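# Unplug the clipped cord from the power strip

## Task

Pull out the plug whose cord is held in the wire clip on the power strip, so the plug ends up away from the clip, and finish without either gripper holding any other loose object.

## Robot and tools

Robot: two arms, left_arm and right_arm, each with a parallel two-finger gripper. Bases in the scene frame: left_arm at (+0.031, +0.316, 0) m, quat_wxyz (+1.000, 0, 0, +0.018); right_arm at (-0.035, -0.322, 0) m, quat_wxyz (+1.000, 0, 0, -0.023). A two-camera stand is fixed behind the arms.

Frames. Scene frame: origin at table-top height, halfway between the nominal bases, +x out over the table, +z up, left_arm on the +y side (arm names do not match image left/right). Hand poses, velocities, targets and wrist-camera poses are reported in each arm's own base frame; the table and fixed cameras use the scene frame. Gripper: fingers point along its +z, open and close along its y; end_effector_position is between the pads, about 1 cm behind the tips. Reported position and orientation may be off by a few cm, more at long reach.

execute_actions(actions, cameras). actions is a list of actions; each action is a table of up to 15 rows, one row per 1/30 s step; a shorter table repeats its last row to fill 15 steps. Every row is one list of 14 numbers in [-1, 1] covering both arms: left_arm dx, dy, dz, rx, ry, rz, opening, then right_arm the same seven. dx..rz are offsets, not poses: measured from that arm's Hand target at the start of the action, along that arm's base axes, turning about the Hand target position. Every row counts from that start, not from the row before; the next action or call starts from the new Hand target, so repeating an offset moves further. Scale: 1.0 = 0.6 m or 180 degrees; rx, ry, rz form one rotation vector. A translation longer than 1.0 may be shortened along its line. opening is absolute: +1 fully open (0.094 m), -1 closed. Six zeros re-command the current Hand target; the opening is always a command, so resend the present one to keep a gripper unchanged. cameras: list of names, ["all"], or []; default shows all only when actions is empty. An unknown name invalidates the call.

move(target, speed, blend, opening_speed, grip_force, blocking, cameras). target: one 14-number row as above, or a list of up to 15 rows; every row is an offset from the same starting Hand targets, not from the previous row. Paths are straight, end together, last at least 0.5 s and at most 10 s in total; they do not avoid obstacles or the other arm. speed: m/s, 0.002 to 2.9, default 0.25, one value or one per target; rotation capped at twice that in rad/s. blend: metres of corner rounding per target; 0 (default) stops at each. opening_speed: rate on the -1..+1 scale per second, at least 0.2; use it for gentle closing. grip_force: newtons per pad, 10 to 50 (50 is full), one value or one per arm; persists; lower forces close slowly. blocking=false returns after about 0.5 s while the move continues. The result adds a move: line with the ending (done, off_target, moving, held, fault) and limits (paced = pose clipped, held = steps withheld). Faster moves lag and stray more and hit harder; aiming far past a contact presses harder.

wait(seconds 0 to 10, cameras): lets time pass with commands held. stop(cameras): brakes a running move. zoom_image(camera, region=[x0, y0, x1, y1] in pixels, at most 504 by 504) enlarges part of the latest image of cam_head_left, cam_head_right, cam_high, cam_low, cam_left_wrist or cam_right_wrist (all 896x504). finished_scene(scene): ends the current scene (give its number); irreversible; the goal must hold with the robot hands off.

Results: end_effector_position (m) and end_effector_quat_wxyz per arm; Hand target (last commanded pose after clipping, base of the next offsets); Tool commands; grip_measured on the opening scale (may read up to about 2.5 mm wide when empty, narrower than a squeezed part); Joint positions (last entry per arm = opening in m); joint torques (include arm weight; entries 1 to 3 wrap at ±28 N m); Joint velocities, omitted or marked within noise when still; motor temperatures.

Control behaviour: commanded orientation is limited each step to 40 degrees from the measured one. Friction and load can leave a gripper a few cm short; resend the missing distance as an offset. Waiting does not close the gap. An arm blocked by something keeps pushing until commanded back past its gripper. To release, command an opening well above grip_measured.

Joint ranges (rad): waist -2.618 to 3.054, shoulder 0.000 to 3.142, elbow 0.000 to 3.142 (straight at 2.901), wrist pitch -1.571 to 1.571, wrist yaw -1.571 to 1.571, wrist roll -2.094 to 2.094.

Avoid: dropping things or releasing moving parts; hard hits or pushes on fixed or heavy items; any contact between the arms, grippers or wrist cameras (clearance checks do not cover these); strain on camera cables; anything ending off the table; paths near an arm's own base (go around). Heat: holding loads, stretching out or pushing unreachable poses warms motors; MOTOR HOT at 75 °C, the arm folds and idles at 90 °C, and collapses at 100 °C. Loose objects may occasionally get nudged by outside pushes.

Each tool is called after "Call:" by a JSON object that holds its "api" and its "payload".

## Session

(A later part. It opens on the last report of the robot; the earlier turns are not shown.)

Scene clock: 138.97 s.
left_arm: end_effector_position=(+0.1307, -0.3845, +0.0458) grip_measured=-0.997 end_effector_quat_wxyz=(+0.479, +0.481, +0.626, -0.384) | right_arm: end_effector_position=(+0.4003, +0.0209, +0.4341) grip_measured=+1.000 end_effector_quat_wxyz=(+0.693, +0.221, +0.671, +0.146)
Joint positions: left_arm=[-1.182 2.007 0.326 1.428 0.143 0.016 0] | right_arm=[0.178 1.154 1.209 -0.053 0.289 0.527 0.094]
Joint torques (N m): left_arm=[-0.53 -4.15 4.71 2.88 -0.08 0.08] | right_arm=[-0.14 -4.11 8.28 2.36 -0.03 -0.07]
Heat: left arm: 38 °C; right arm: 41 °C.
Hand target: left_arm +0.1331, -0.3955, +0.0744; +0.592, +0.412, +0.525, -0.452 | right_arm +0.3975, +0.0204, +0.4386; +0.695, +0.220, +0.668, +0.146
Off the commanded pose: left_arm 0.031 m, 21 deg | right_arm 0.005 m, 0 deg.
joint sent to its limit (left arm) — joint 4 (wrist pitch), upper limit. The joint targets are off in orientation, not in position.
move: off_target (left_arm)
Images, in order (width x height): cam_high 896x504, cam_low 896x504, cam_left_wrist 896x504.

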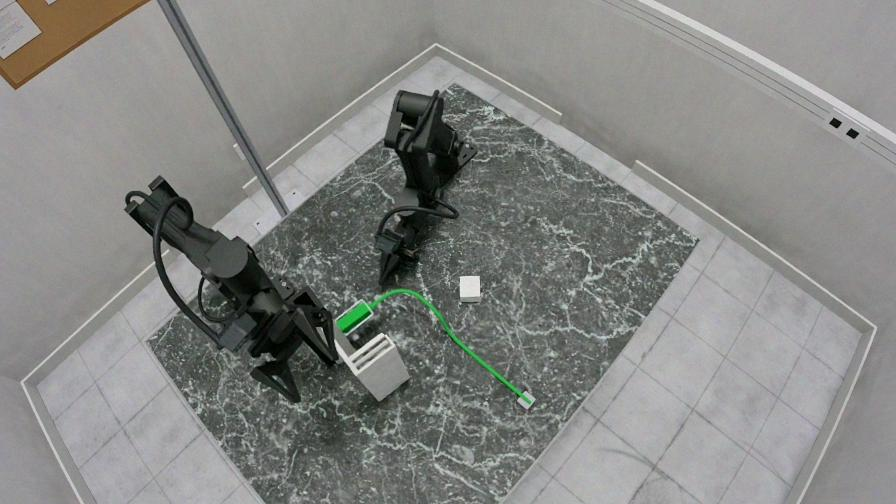

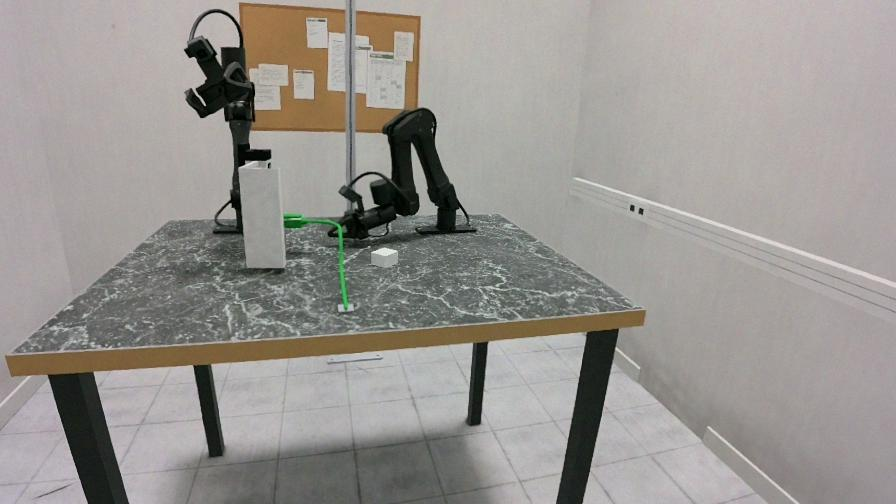

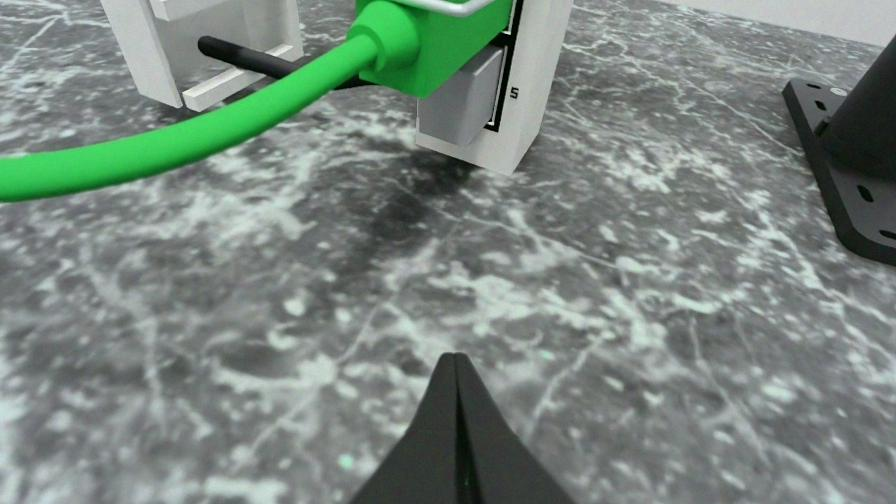

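Call:
{"api": "move", "payload": {"target": [0.028,-0.1325,-0.02,0.043,0.011,0,-1,0,0,0,0,0,0,1], "speed": 0.12, "cameras": ["cam_left_wrist","cam_low","cam_high"]}}

Call:
{"api": "zoom_image", "payload": {"camera": "cam_low", "region": [240, 160, 380, 270]}}

Call:
{"api": "zoom_image", "payload": {"camera": "cam_high", "region": [300, 240, 440, 360]}}

Scene clock: 154.87 s.
left_arm: end_effector_position=(+0.1492, -0.4678, +0.0389) grip_measured=-0.997 end_effector_quat_wxyz=(+0.513, +0.467, +0.599, -0.400) | right_arm: end_effector_position=(+0.4003, +0.0209, +0.4341) grip_measured=+1.000 end_effector_quat_wxyz=(+0.693, +0.221, +0.671, +0.146)
Joint positions: left_arm=[-1.231 2.255 0.672 1.429 0.091 0.015 0] | right_arm=[0.178 1.154 1.209 -0.053 0.289 0.527 0.094]
Joint torques (N m): left_arm=[-0.62 -5.6 5.3 2.89 -0.14 -0.01] | right_arm=[-0.01 -4.05 8.43 2.32 -0.03 -0.11]
Motor temperatures (°C): left_arm=[28 28 32 42 28 25 28] | right_arm=[28 26 37 42 26 27 24]
Heat: left arm: 42 °C; right arm: 42 °C.
Hand target: left_arm +0.1499, -0.4751, +0.0626; +0.554, +0.443, +0.564, -0.423 | right_arm +0.3975, +0.0204, +0.4386; +0.695, +0.220, +0.668, +0.146
Off the commanded pose: left_arm 0.025 m, 7 deg | right_arm 0.005 m, 0 deg.
joint sent to its limit (left arm) — joint 4 (wrist pitch), upper limit. The joint targets still meet the commanded pose.
move: off_target (left_arm)
Images, in order (width x height): cam_high 896x504, cam_low 896x504, cam_left_wrist 896x504.

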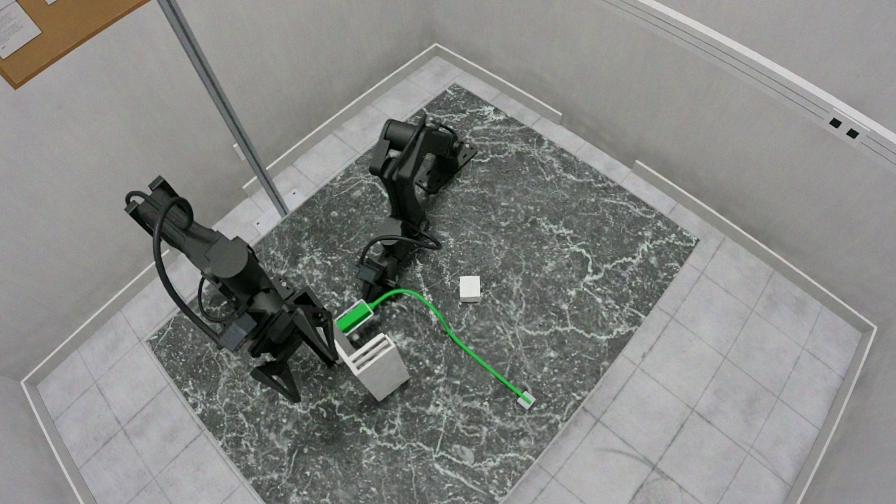

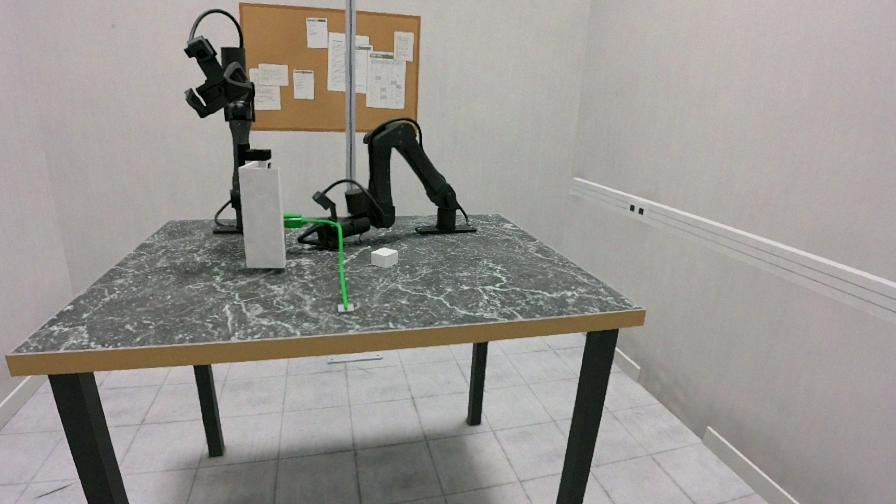

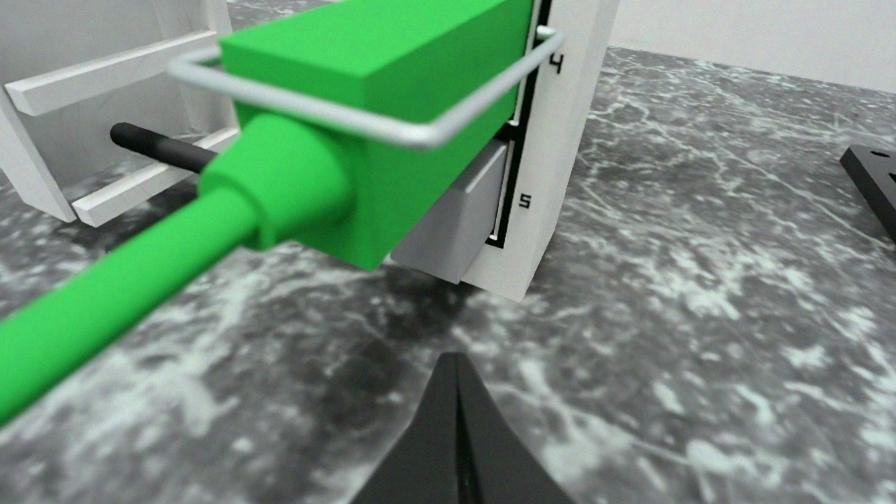

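Scaled by 3.600 from the camera's 896x504 image, which has a finer 1280x720 frame.

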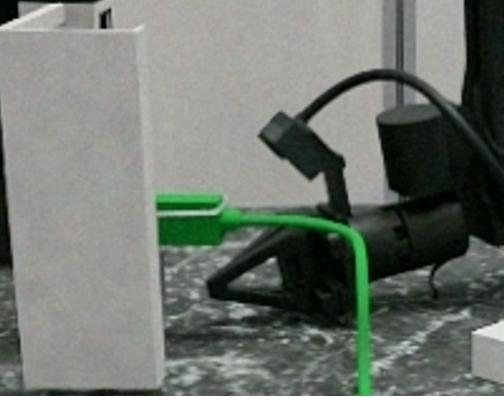

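Scaled by 3.600 from the camera's 896x504 image, which has a finer 1280x720 frame.

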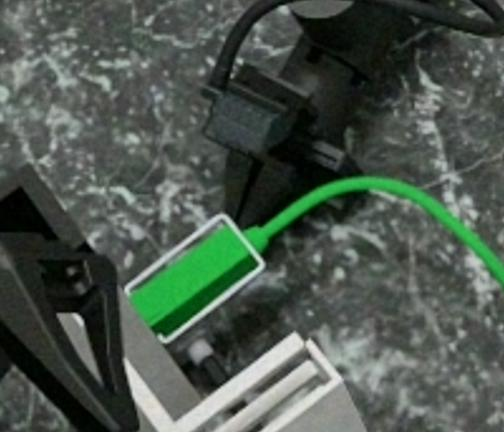

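Call:
{"api": "move", "payload": {"target": [[-0.003,-0.012,0.037,0,0,-0.04,-1,0,0,0,0,0,0,1],[-0.007,-0.037,0.13,0,0,-0.04,-1,0,0,0,0,0,0,1]], "speed": 0.08, "blend": 0.01, "cameras": ["cam_left_wrist","cam_low","cam_high"]}}

Call:
{"api": "zoom_image", "payload": {"camera": "cam_low", "region": [240, 160, 380, 270]}}

Call:
{"api": "zoom_image", "payload": {"camera": "cam_high", "region": [300, 240, 440, 360]}}

Scene clock: 179.50 s.
left_arm: end_effector_position=(+0.1417, -0.4906, +0.1129) grip_measured=-0.997 end_effector_quat_wxyz=(+0.500, +0.488, +0.554, -0.452) | right_arm: end_effector_position=(+0.4003, +0.0209, +0.4341) grip_measured=+1.000 end_effector_quat_wxyz=(+0.693, +0.221, +0.671, +0.146)
Joint positions: left_arm=[-1.203 2.038 0.75 1.195 0.253 0.01 0] | right_arm=[0.178 1.154 1.209 -0.053 0.289 0.527 0.094]
Joint torques (N m): left_arm=[-0.23 -10.29 8.01 1.63 -0.17 0.1] | right_arm=[-0.17 -4.26 8.35 2.33 -0.01 -0.08]
Heat: left arm: 46 °C; right arm: 43 °C.
Hand target: left_arm +0.1457, -0.4973, +0.1406; +0.526, +0.477, +0.535, -0.457 | right_arm +0.3975, +0.0204, +0.4386; +0.695, +0.220, +0.668, +0.146
Off the commanded pose: left_arm 0.029 m, 4 deg | right_arm 0.005 m, 0 deg.
move: off_target (left_arm)
Images, in order (width x height): cam_high 896x504, cam_low 896x504, cam_left_wrist 896x504.

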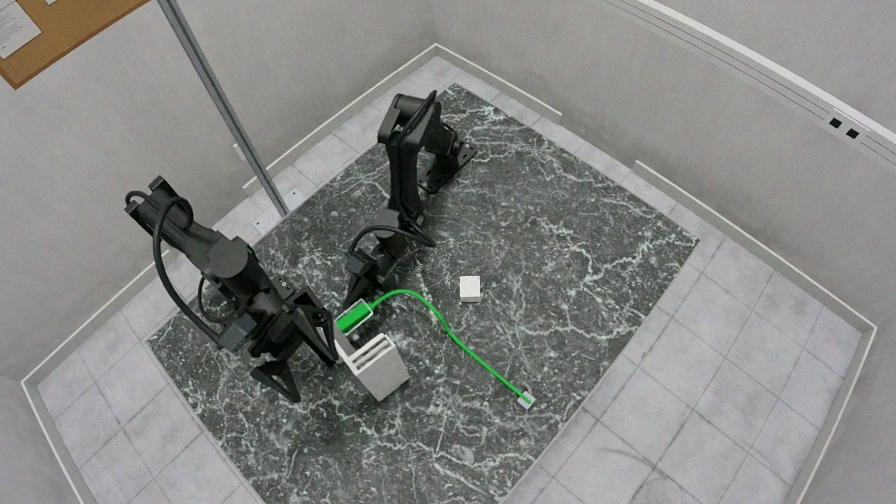

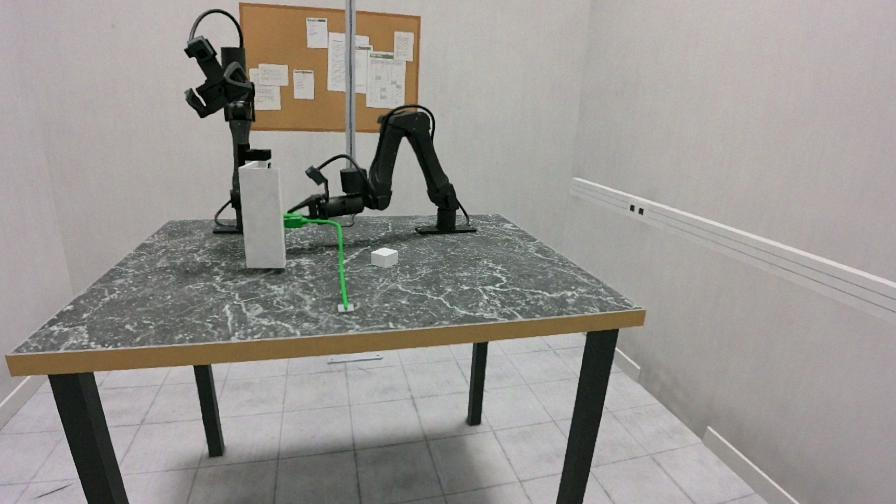

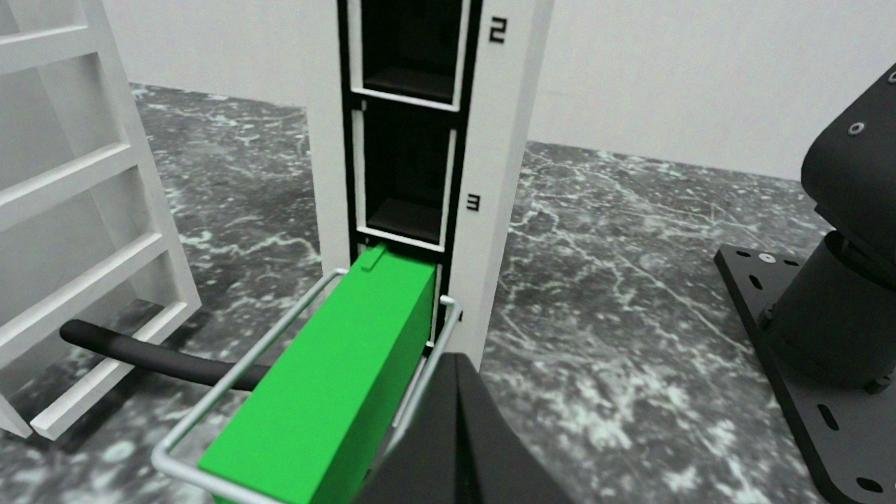

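Scaled by 3.600 from the camera's 896x504 image, which has a finer 1280x720 frame.

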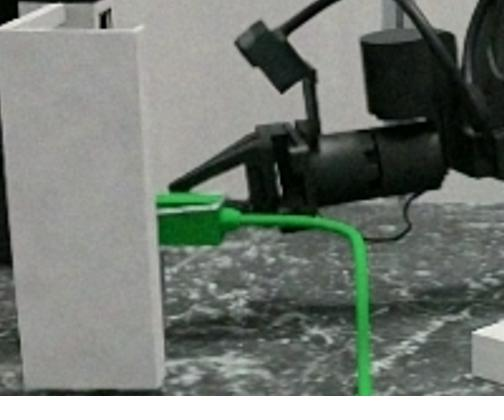

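Scaled by 3.600 from the camera's 896x504 image, which has a finer 1280x720 frame.

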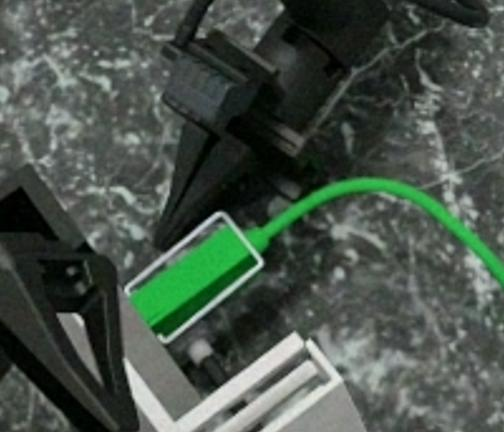

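Call:
{"api": "move", "payload": {"target": [[-0.043,0.07,0,0,0,0.13,-1,0,0,0,0,0,0,1],[-0.043,0.07,-0.104,0,0,0.13,-1,0,0,0,0,0,0,1],[0.012,0.01,-0.093,0,0,0.13,-1,0,0,0,0,0,0,1]], "speed": 0.12, "blend": 0.01, "cameras": ["cam_left_wrist","cam_low","cam_high"]}}

Call:
{"api": "zoom_image", "payload": {"camera": "cam_low", "region": [240, 160, 380, 270]}}

Call:
{"api": "zoom_image", "payload": {"camera": "cam_high", "region": [300, 240, 440, 360]}}

Scene clock: 204.10 s.
left_arm: end_effector_position=(+0.1502, -0.4883, +0.0907) grip_measured=-0.997 end_effector_quat_wxyz=(+0.607, +0.358, +0.621, -0.344) | right_arm: end_effector_position=(+0.4003, +0.0209, +0.4341) grip_measured=+1.000 end_effector_quat_wxyz=(+0.693, +0.221, +0.671, +0.146)
Joint positions: left_arm=[-1.4 2.2 0.764 1.408 -0.361 -0.002 0] | right_arm=[0.178 1.154 1.209 -0.053 0.289 0.527 0.094]
Joint torques (N m): left_arm=[0.39 -5.9 6.22 1.65 0 0.03] | right_arm=[-0.13 -4.23 8.28 2.32 -0.05 -0.08]
Heat: left arm: 45 °C; right arm: 44 °C.
Hand target: left_arm +0.1530, -0.4912, +0.0846; +0.607, +0.359, +0.621, -0.341 | right_arm +0.3975, +0.0204, +0.4386; +0.695, +0.220, +0.668, +0.146
Off the commanded pose: left_arm 0.007 m, 0 deg | right_arm 0.005 m, 0 deg.
move: done
Images, in order (width x height): cam_high 896x504, cam_low 896x504, cam_left_wrist 896x504.

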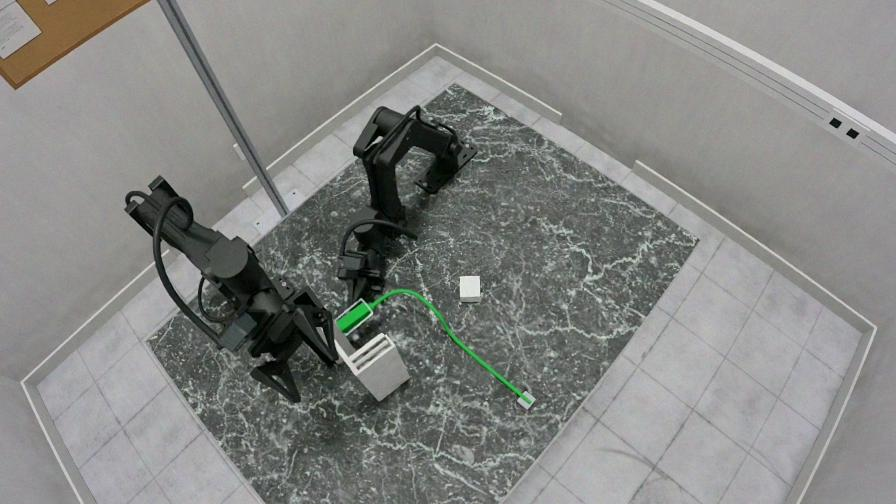

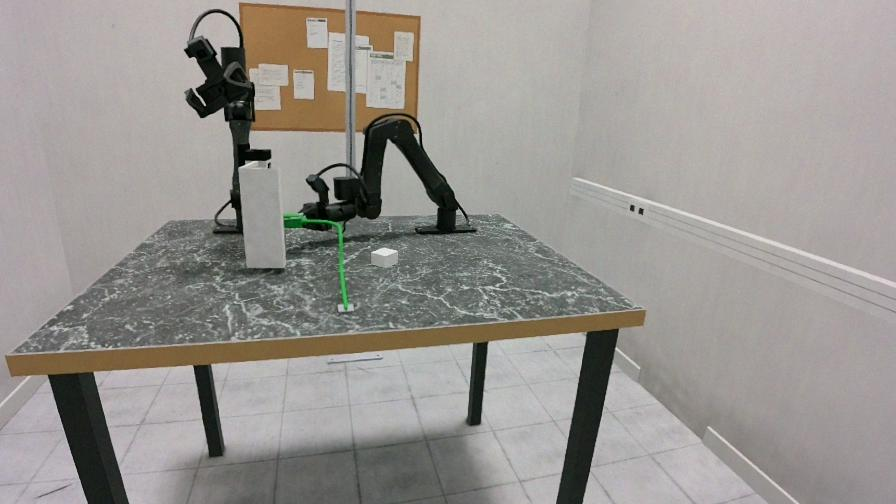

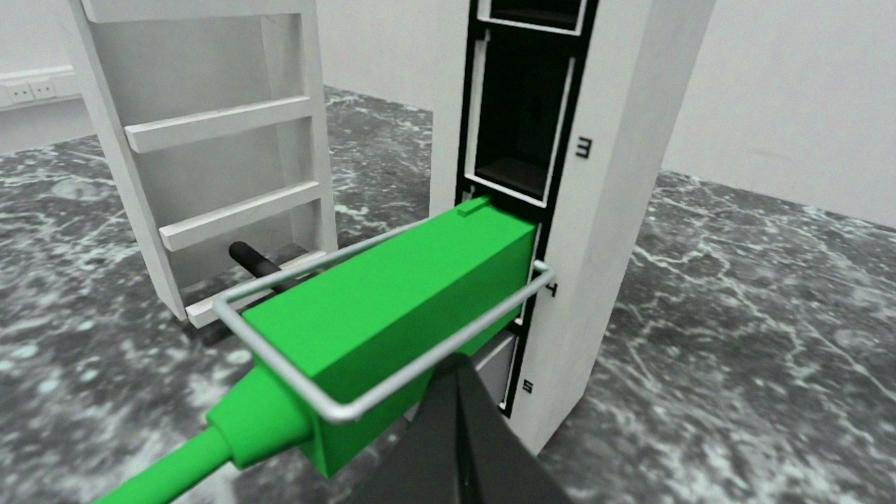

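Scaled by 3.600 from the camera's 896x504 image, which has a finer 1280x720 frame.

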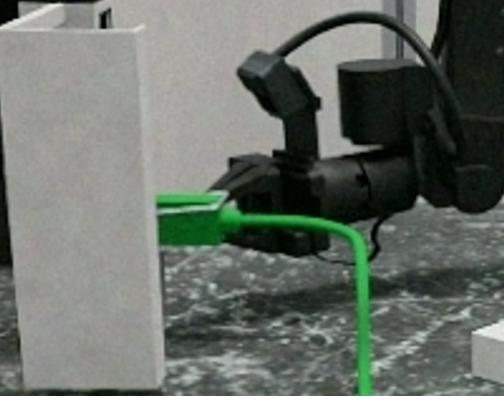

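Scaled by 3.600 from the camera's 896x504 image, which has a finer 1280x720 frame.

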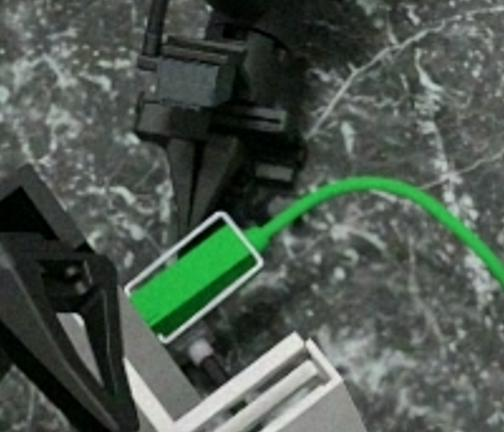

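Call:
{"api": "move", "payload": {"target": [[-0.01,0.0,-0.035,0,0,0,-1,0,0,0,0,0,0,1],[0.014,-0.014,-0.035,0,0,0,-1,0,0,0,0,0,0,1]], "speed": 0.08, "cameras": ["cam_left_wrist","cam_low","cam_high"]}}

Call:
{"api": "zoom_image", "payload": {"camera": "cam_low", "region": [240, 160, 380, 270]}}

Call:
{"api": "zoom_image", "payload": {"camera": "cam_high", "region": [300, 240, 440, 360]}}

Scene clock: 211.83 s.
left_arm: end_effector_position=(+0.1556, -0.4970, +0.0635) grip_measured=-0.997 end_effector_quat_wxyz=(+0.599, +0.367, +0.627, -0.336) | right_arm: end_effector_position=(+0.4003, +0.0209, +0.4341) grip_measured=+1.000 end_effector_quat_wxyz=(+0.693, +0.221, +0.671, +0.146)
Joint positions: left_arm=[-1.387 2.295 0.817 1.418 -0.345 -0.002 0] | right_arm=[0.178 1.154 1.209 -0.053 0.289 0.527 0.094]
Joint torques (N m): left_arm=[0.91 -6.02 6.28 1.98 -0.02 0.03] | right_arm=[-0.12 -4.21 8.16 2.32 -0.06 -0.09]
Heat: left arm: 45 °C; right arm: 44 °C.
Hand target: left_arm +0.1613, -0.4997, +0.0638; +0.608, +0.359, +0.621, -0.341 | right_arm +0.3975, +0.0204, +0.4386; +0.695, +0.220, +0.668, +0.146
Off the commanded pose: left_arm 0.006 m, 2 deg | right_arm 0.005 m, 0 deg.
move: done
Images, in order (width x height): cam_high 896x504, cam_low 896x504, cam_left_wrist 896x504.

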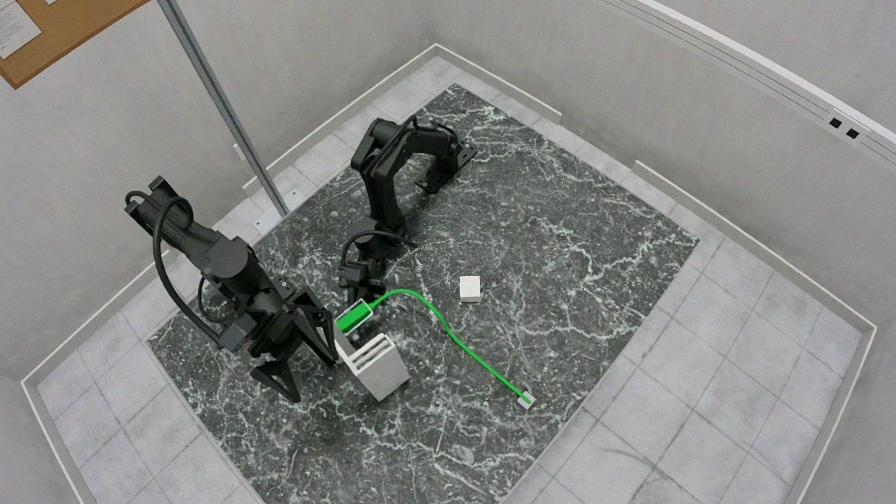

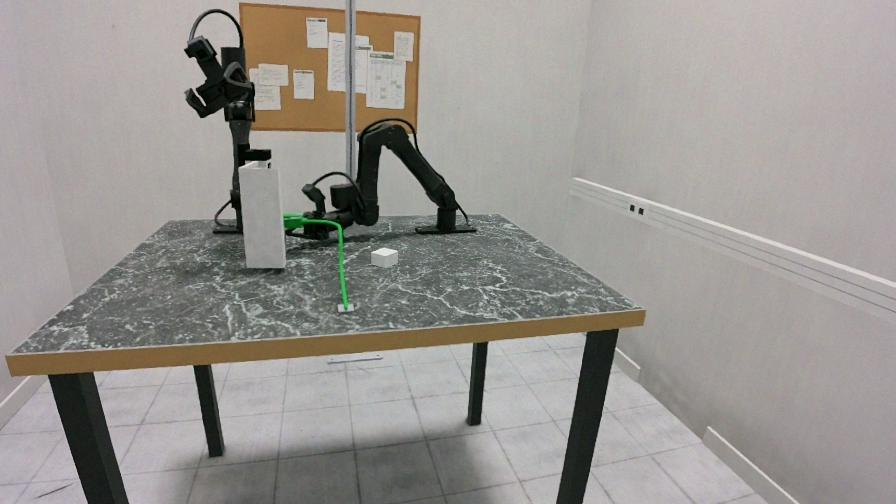

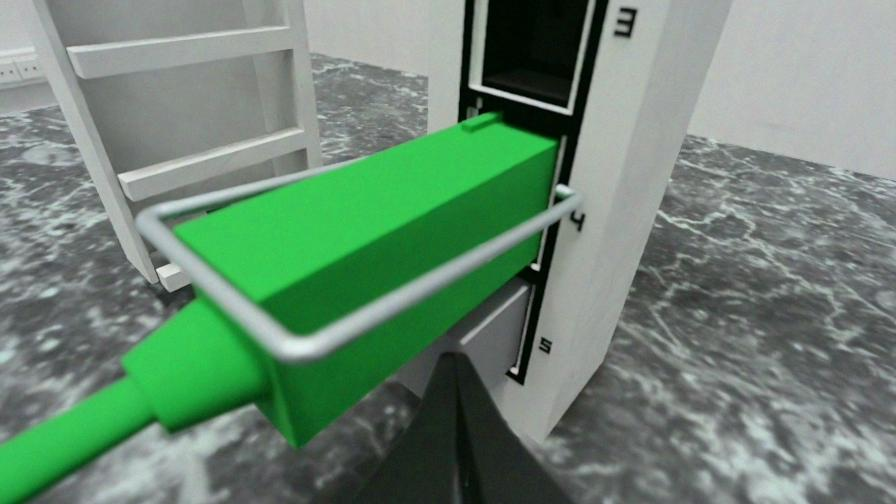

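Scaled by 3.600 from the camera's 896x504 image, which has a finer 1280x720 frame.

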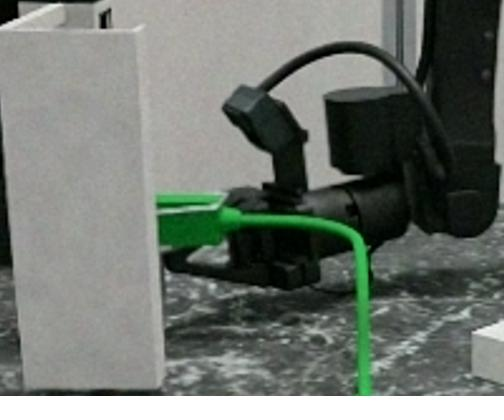

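Scaled by 3.600 from the camera's 896x504 image, which has a finer 1280x720 frame.

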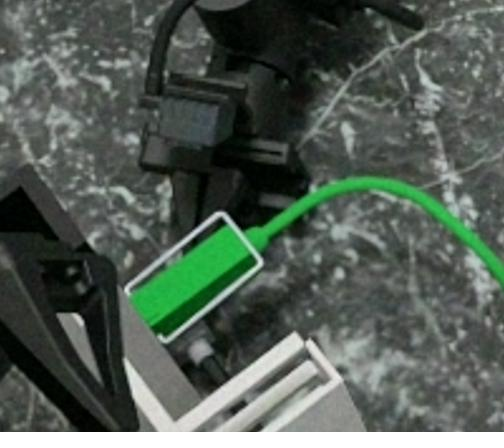

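Call:
{"api": "move", "payload": {"target": [[-0.003,0,0.07,0,0,0,-1,0,0,0,0,0,0,1],[0.007,0,0.16,0,0,0,-1,0,0,0,0,0,0,1]], "speed": 0.08, "blend": 0.01, "cameras": ["cam_left_wrist","cam_low","cam_high"]}}

Call:
{"api": "zoom_image", "payload": {"camera": "cam_low", "region": [240, 160, 380, 270]}}

Call:
{"api": "zoom_image", "payload": {"camera": "cam_high", "region": [300, 240, 440, 360]}}

Scene clock: 221.47 s.
left_arm: end_effector_position=(+0.1609, -0.4967, +0.1367) grip_measured=-0.997 end_effector_quat_wxyz=(+0.593, +0.373, +0.630, -0.334) | right_arm: end_effector_position=(+0.4003, +0.0209, +0.4341) grip_measured=+1.000 end_effector_quat_wxyz=(+0.693, +0.221, +0.671, +0.146)
Joint positions: left_arm=[-1.368 1.998 0.817 1.105 -0.319 -0.002 0] | right_arm=[0.178 1.154 1.209 -0.053 0.289 0.527 0.094]
Joint torques (N m): left_arm=[0.34 -10.14 8.27 1.52 -0.15 0.04] | right_arm=[-0.12 -4.21 8.24 2.31 -0.07 -0.09]
Heat: left arm: 46 °C; right arm: 45 °C.
Hand target: left_arm +0.1656, -0.4997, +0.1598; +0.608, +0.359, +0.621, -0.341 | right_arm +0.3975, +0.0204, +0.4386; +0.695, +0.220, +0.668, +0.146
Off the commanded pose: left_arm 0.024 m, 3 deg | right_arm 0.005 m, 0 deg.
move: off_target (left_arm)
Images, in order (width x height): cam_high 896x504, cam_low 896x504, cam_left_wrist 896x504.

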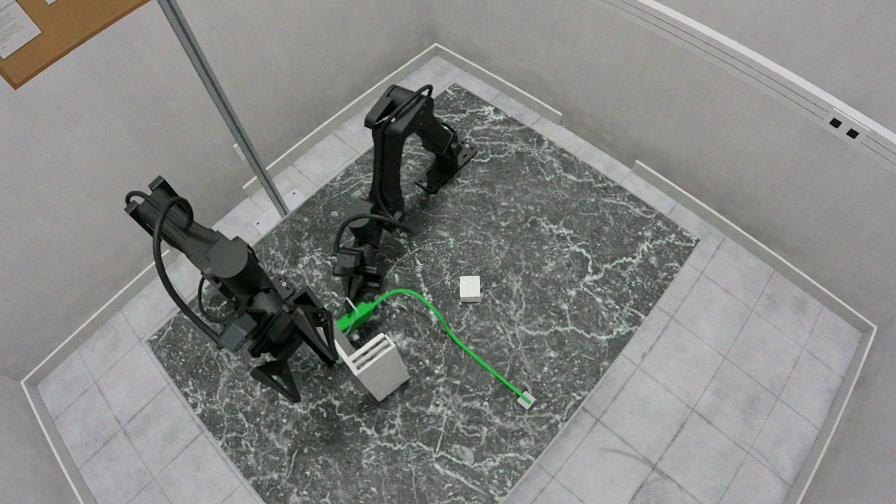

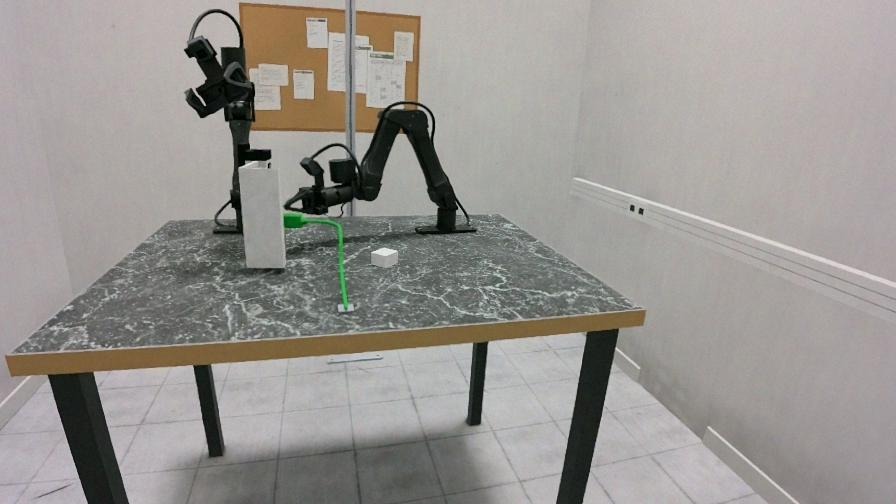

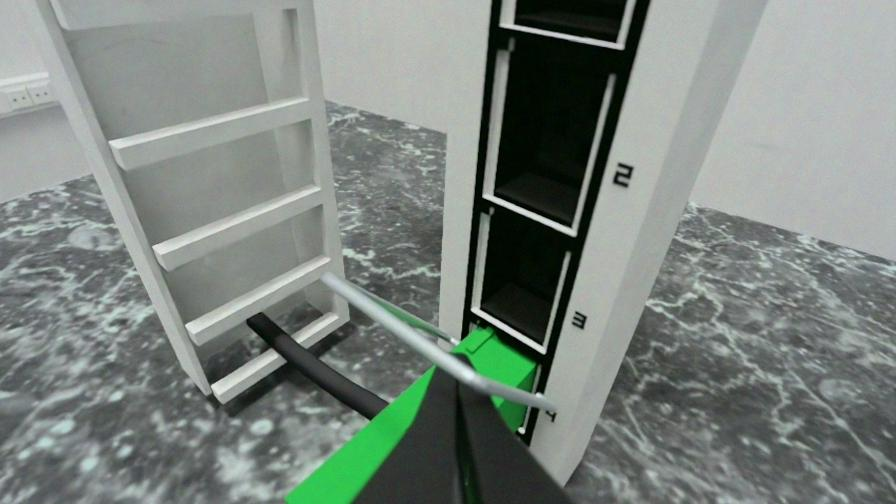

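Scaled by 3.600 from the camera's 896x504 image, which has a finer 1280x720 frame.

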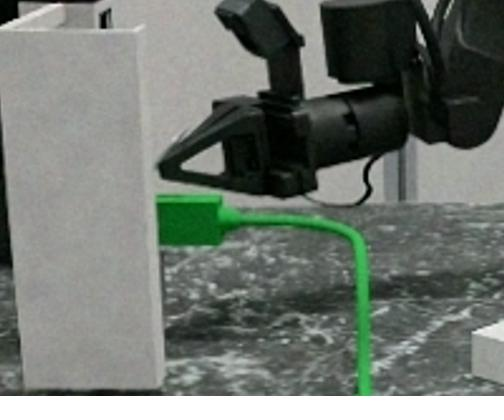

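Scaled by 3.600 from the camera's 896x504 image, which has a finer 1280x720 frame.

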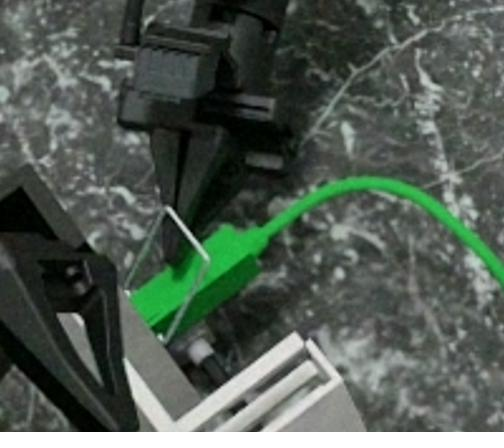

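Call:
{"api": "move", "payload": {"target": [[0.0,-0.025,0.06,0,0,0,-1,0,0,0,0,0,0,1],[0.0,-0.06,0.11,0,0,0,-1,0,0,0,0,0,0,1]], "speed": 0.08, "blend": 0.01, "cameras": ["cam_left_wrist","cam_low","cam_high"]}}

Call:
{"api": "zoom_image", "payload": {"camera": "cam_low", "region": [240, 160, 380, 270]}}

Call:
{"api": "zoom_image", "payload": {"camera": "cam_high", "region": [300, 240, 440, 360]}}

Scene clock: 228.47 s.
left_arm: end_effector_position=(+0.1708, -0.5306, +0.1994) grip_measured=-0.997 end_effector_quat_wxyz=(+0.599, +0.364, +0.634, -0.325) | right_arm: end_effector_position=(+0.4003, +0.0209, +0.4341) grip_measured=+1.000 end_effector_quat_wxyz=(+0.693, +0.221, +0.671, +0.146)
Joint positions: left_arm=[-1.374 1.924 1.052 0.798 -0.354 -0.001 0] | right_arm=[0.178 1.154 1.209 -0.053 0.289 0.527 0.094]
Joint torques (N m): left_arm=[-0.75 -10.54 10.36 1.42 -0.01 0.04] | right_arm=[-0.02 -4.11 8.39 2.31 -0.02 -0.09]
Heat: left arm: 46 °C; right arm: 45 °C.
Hand target: left_arm +0.1655, -0.5357, +0.2258; +0.608, +0.359, +0.621, -0.341 | right_arm +0.3975, +0.0204, +0.4386; +0.695, +0.220, +0.668, +0.146
Off the commanded pose: left_arm 0.027 m, 3 deg | right_arm 0.005 m, 0 deg.
move: off_target (left_arm)
Images, in order (width x height): cam_high 896x504, cam_low 896x504, cam_left_wrist 896x504.

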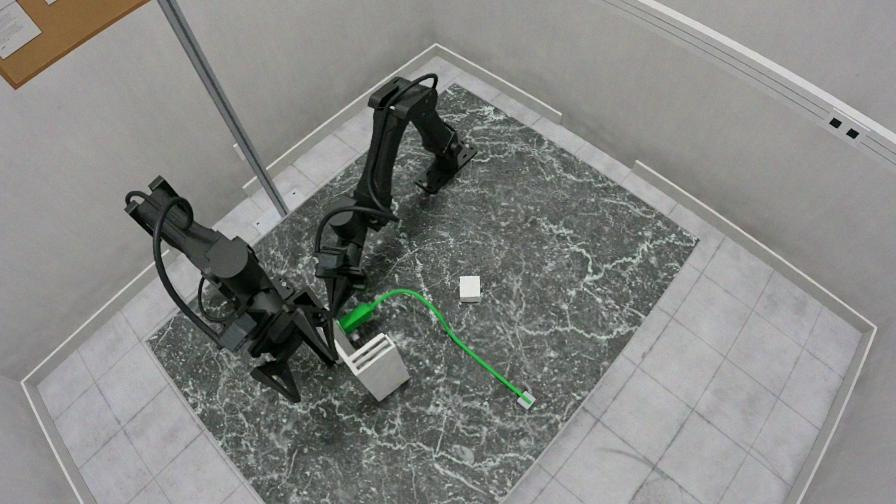

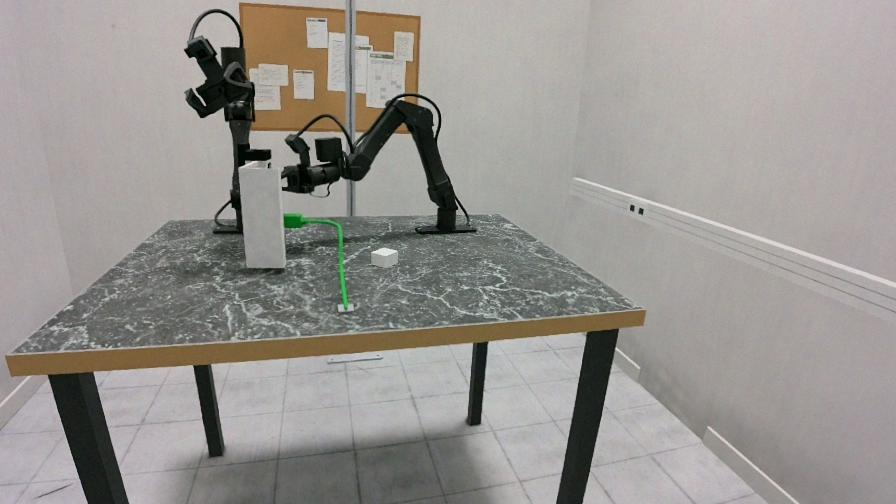

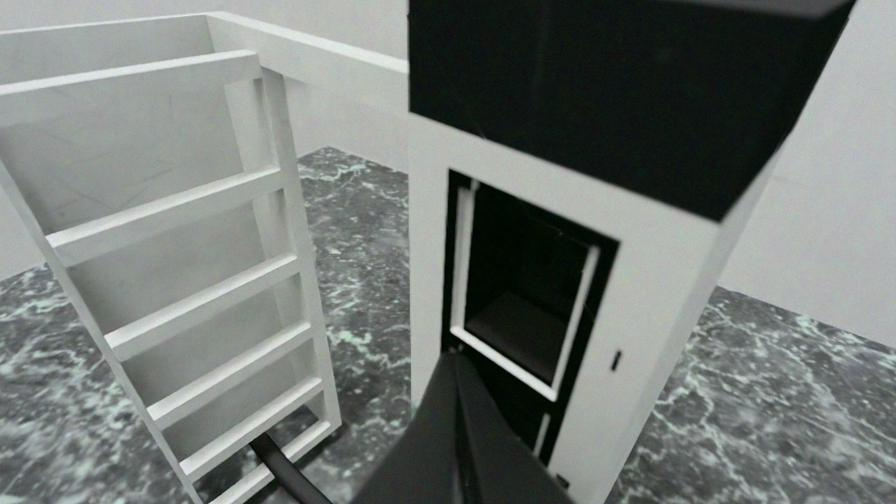

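Scaled by 3.600 from the camera's 896x504 image, which has a finer 1280x720 frame.

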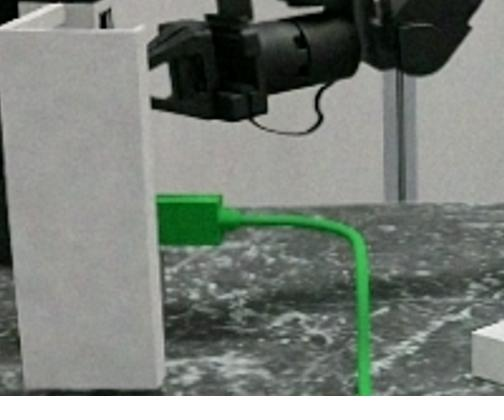

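Scaled by 3.600 from the camera's 896x504 image, which has a finer 1280x720 frame.

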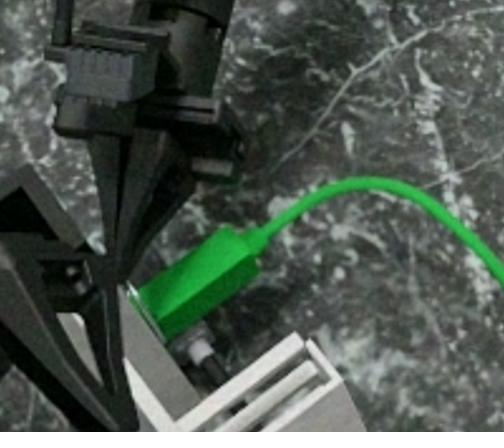

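Call:
{"api": "move", "payload": {"target": [[-0.03,0.1,0,0,0,0,-1,0,0,0,0,0,0,1],[0.025,0.215,-0.075,0,0,-0.2,0,0,0,0,0,0,0,1]], "speed": 0.15, "blend": 0.03, "cameras": ["cam_left_wrist","cam_low","cam_high"]}}

Call:
{"api": "zoom_image", "payload": {"camera": "cam_high", "region": [300, 240, 440, 360]}}

Scene clock: 238.40 s.
left_arm: end_effector_position=(+0.1781, -0.4058, +0.1849) grip_measured=-0.003 end_effector_quat_wxyz=(+0.471, +0.530, +0.482, -0.514) | right_arm: end_effector_position=(+0.4003, +0.0209, +0.4341) grip_measured=+1.000 end_effector_quat_wxyz=(+0.693, +0.221, +0.671, +0.146)
Joint positions: left_arm=[-0.864 1.719 0.643 1.038 0.798 0.032 0.047] | right_arm=[0.178 1.154 1.209 -0.053 0.289 0.527 0.094]
Joint torques (N m): left_arm=[0.38 -4.21 6.75 1.52 0.02 0.12] | right_arm=[-0.09 -4.25 8.23 2.35 -0.04 -0.06]
Motor temperatures (°C): left_arm=[27 33 33 45 28 25 28] | right_arm=[28 26 37 45 26 27 24]
Heat: left arm: 45 °C; right arm: 45 °C.
Hand target: left_arm +0.1806, -0.4066, +0.1808; +0.473, +0.533, +0.480, -0.512 | right_arm +0.3975, +0.0204, +0.4386; +0.695, +0.220, +0.668, +0.146
Off the commanded pose: left_arm 0.005 m, 0 deg | right_arm 0.005 m, 0 deg.
move: done
Images, in order (width x height): cam_high 896x504, cam_low 896x504, cam_left_wrist 896x504.

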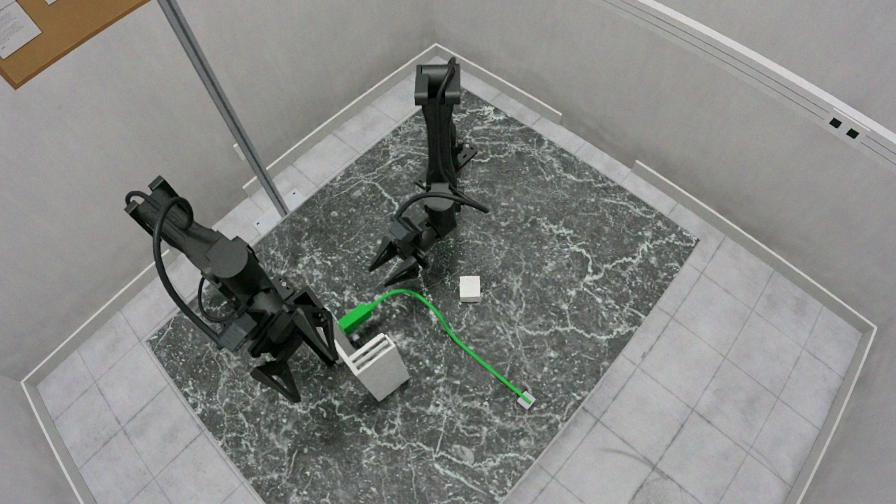

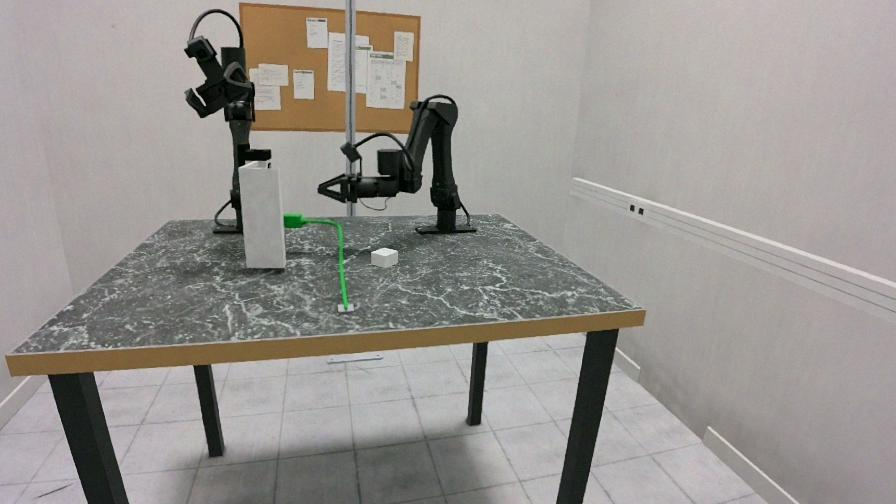

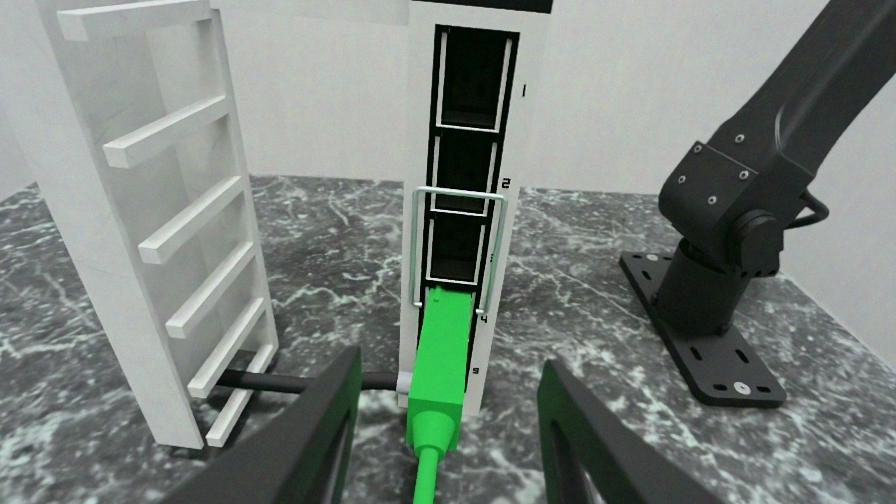

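Scaled by 3.600 from the camera's 896x504 image, which has a finer 1280x720 frame.

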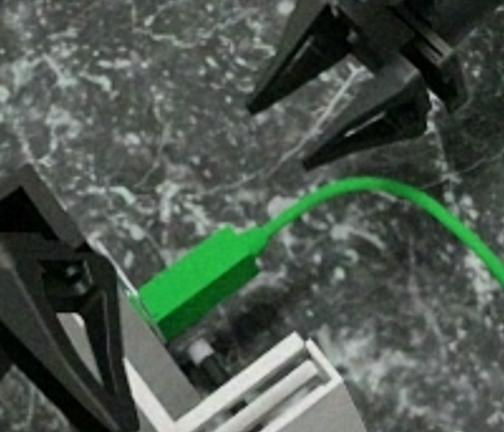

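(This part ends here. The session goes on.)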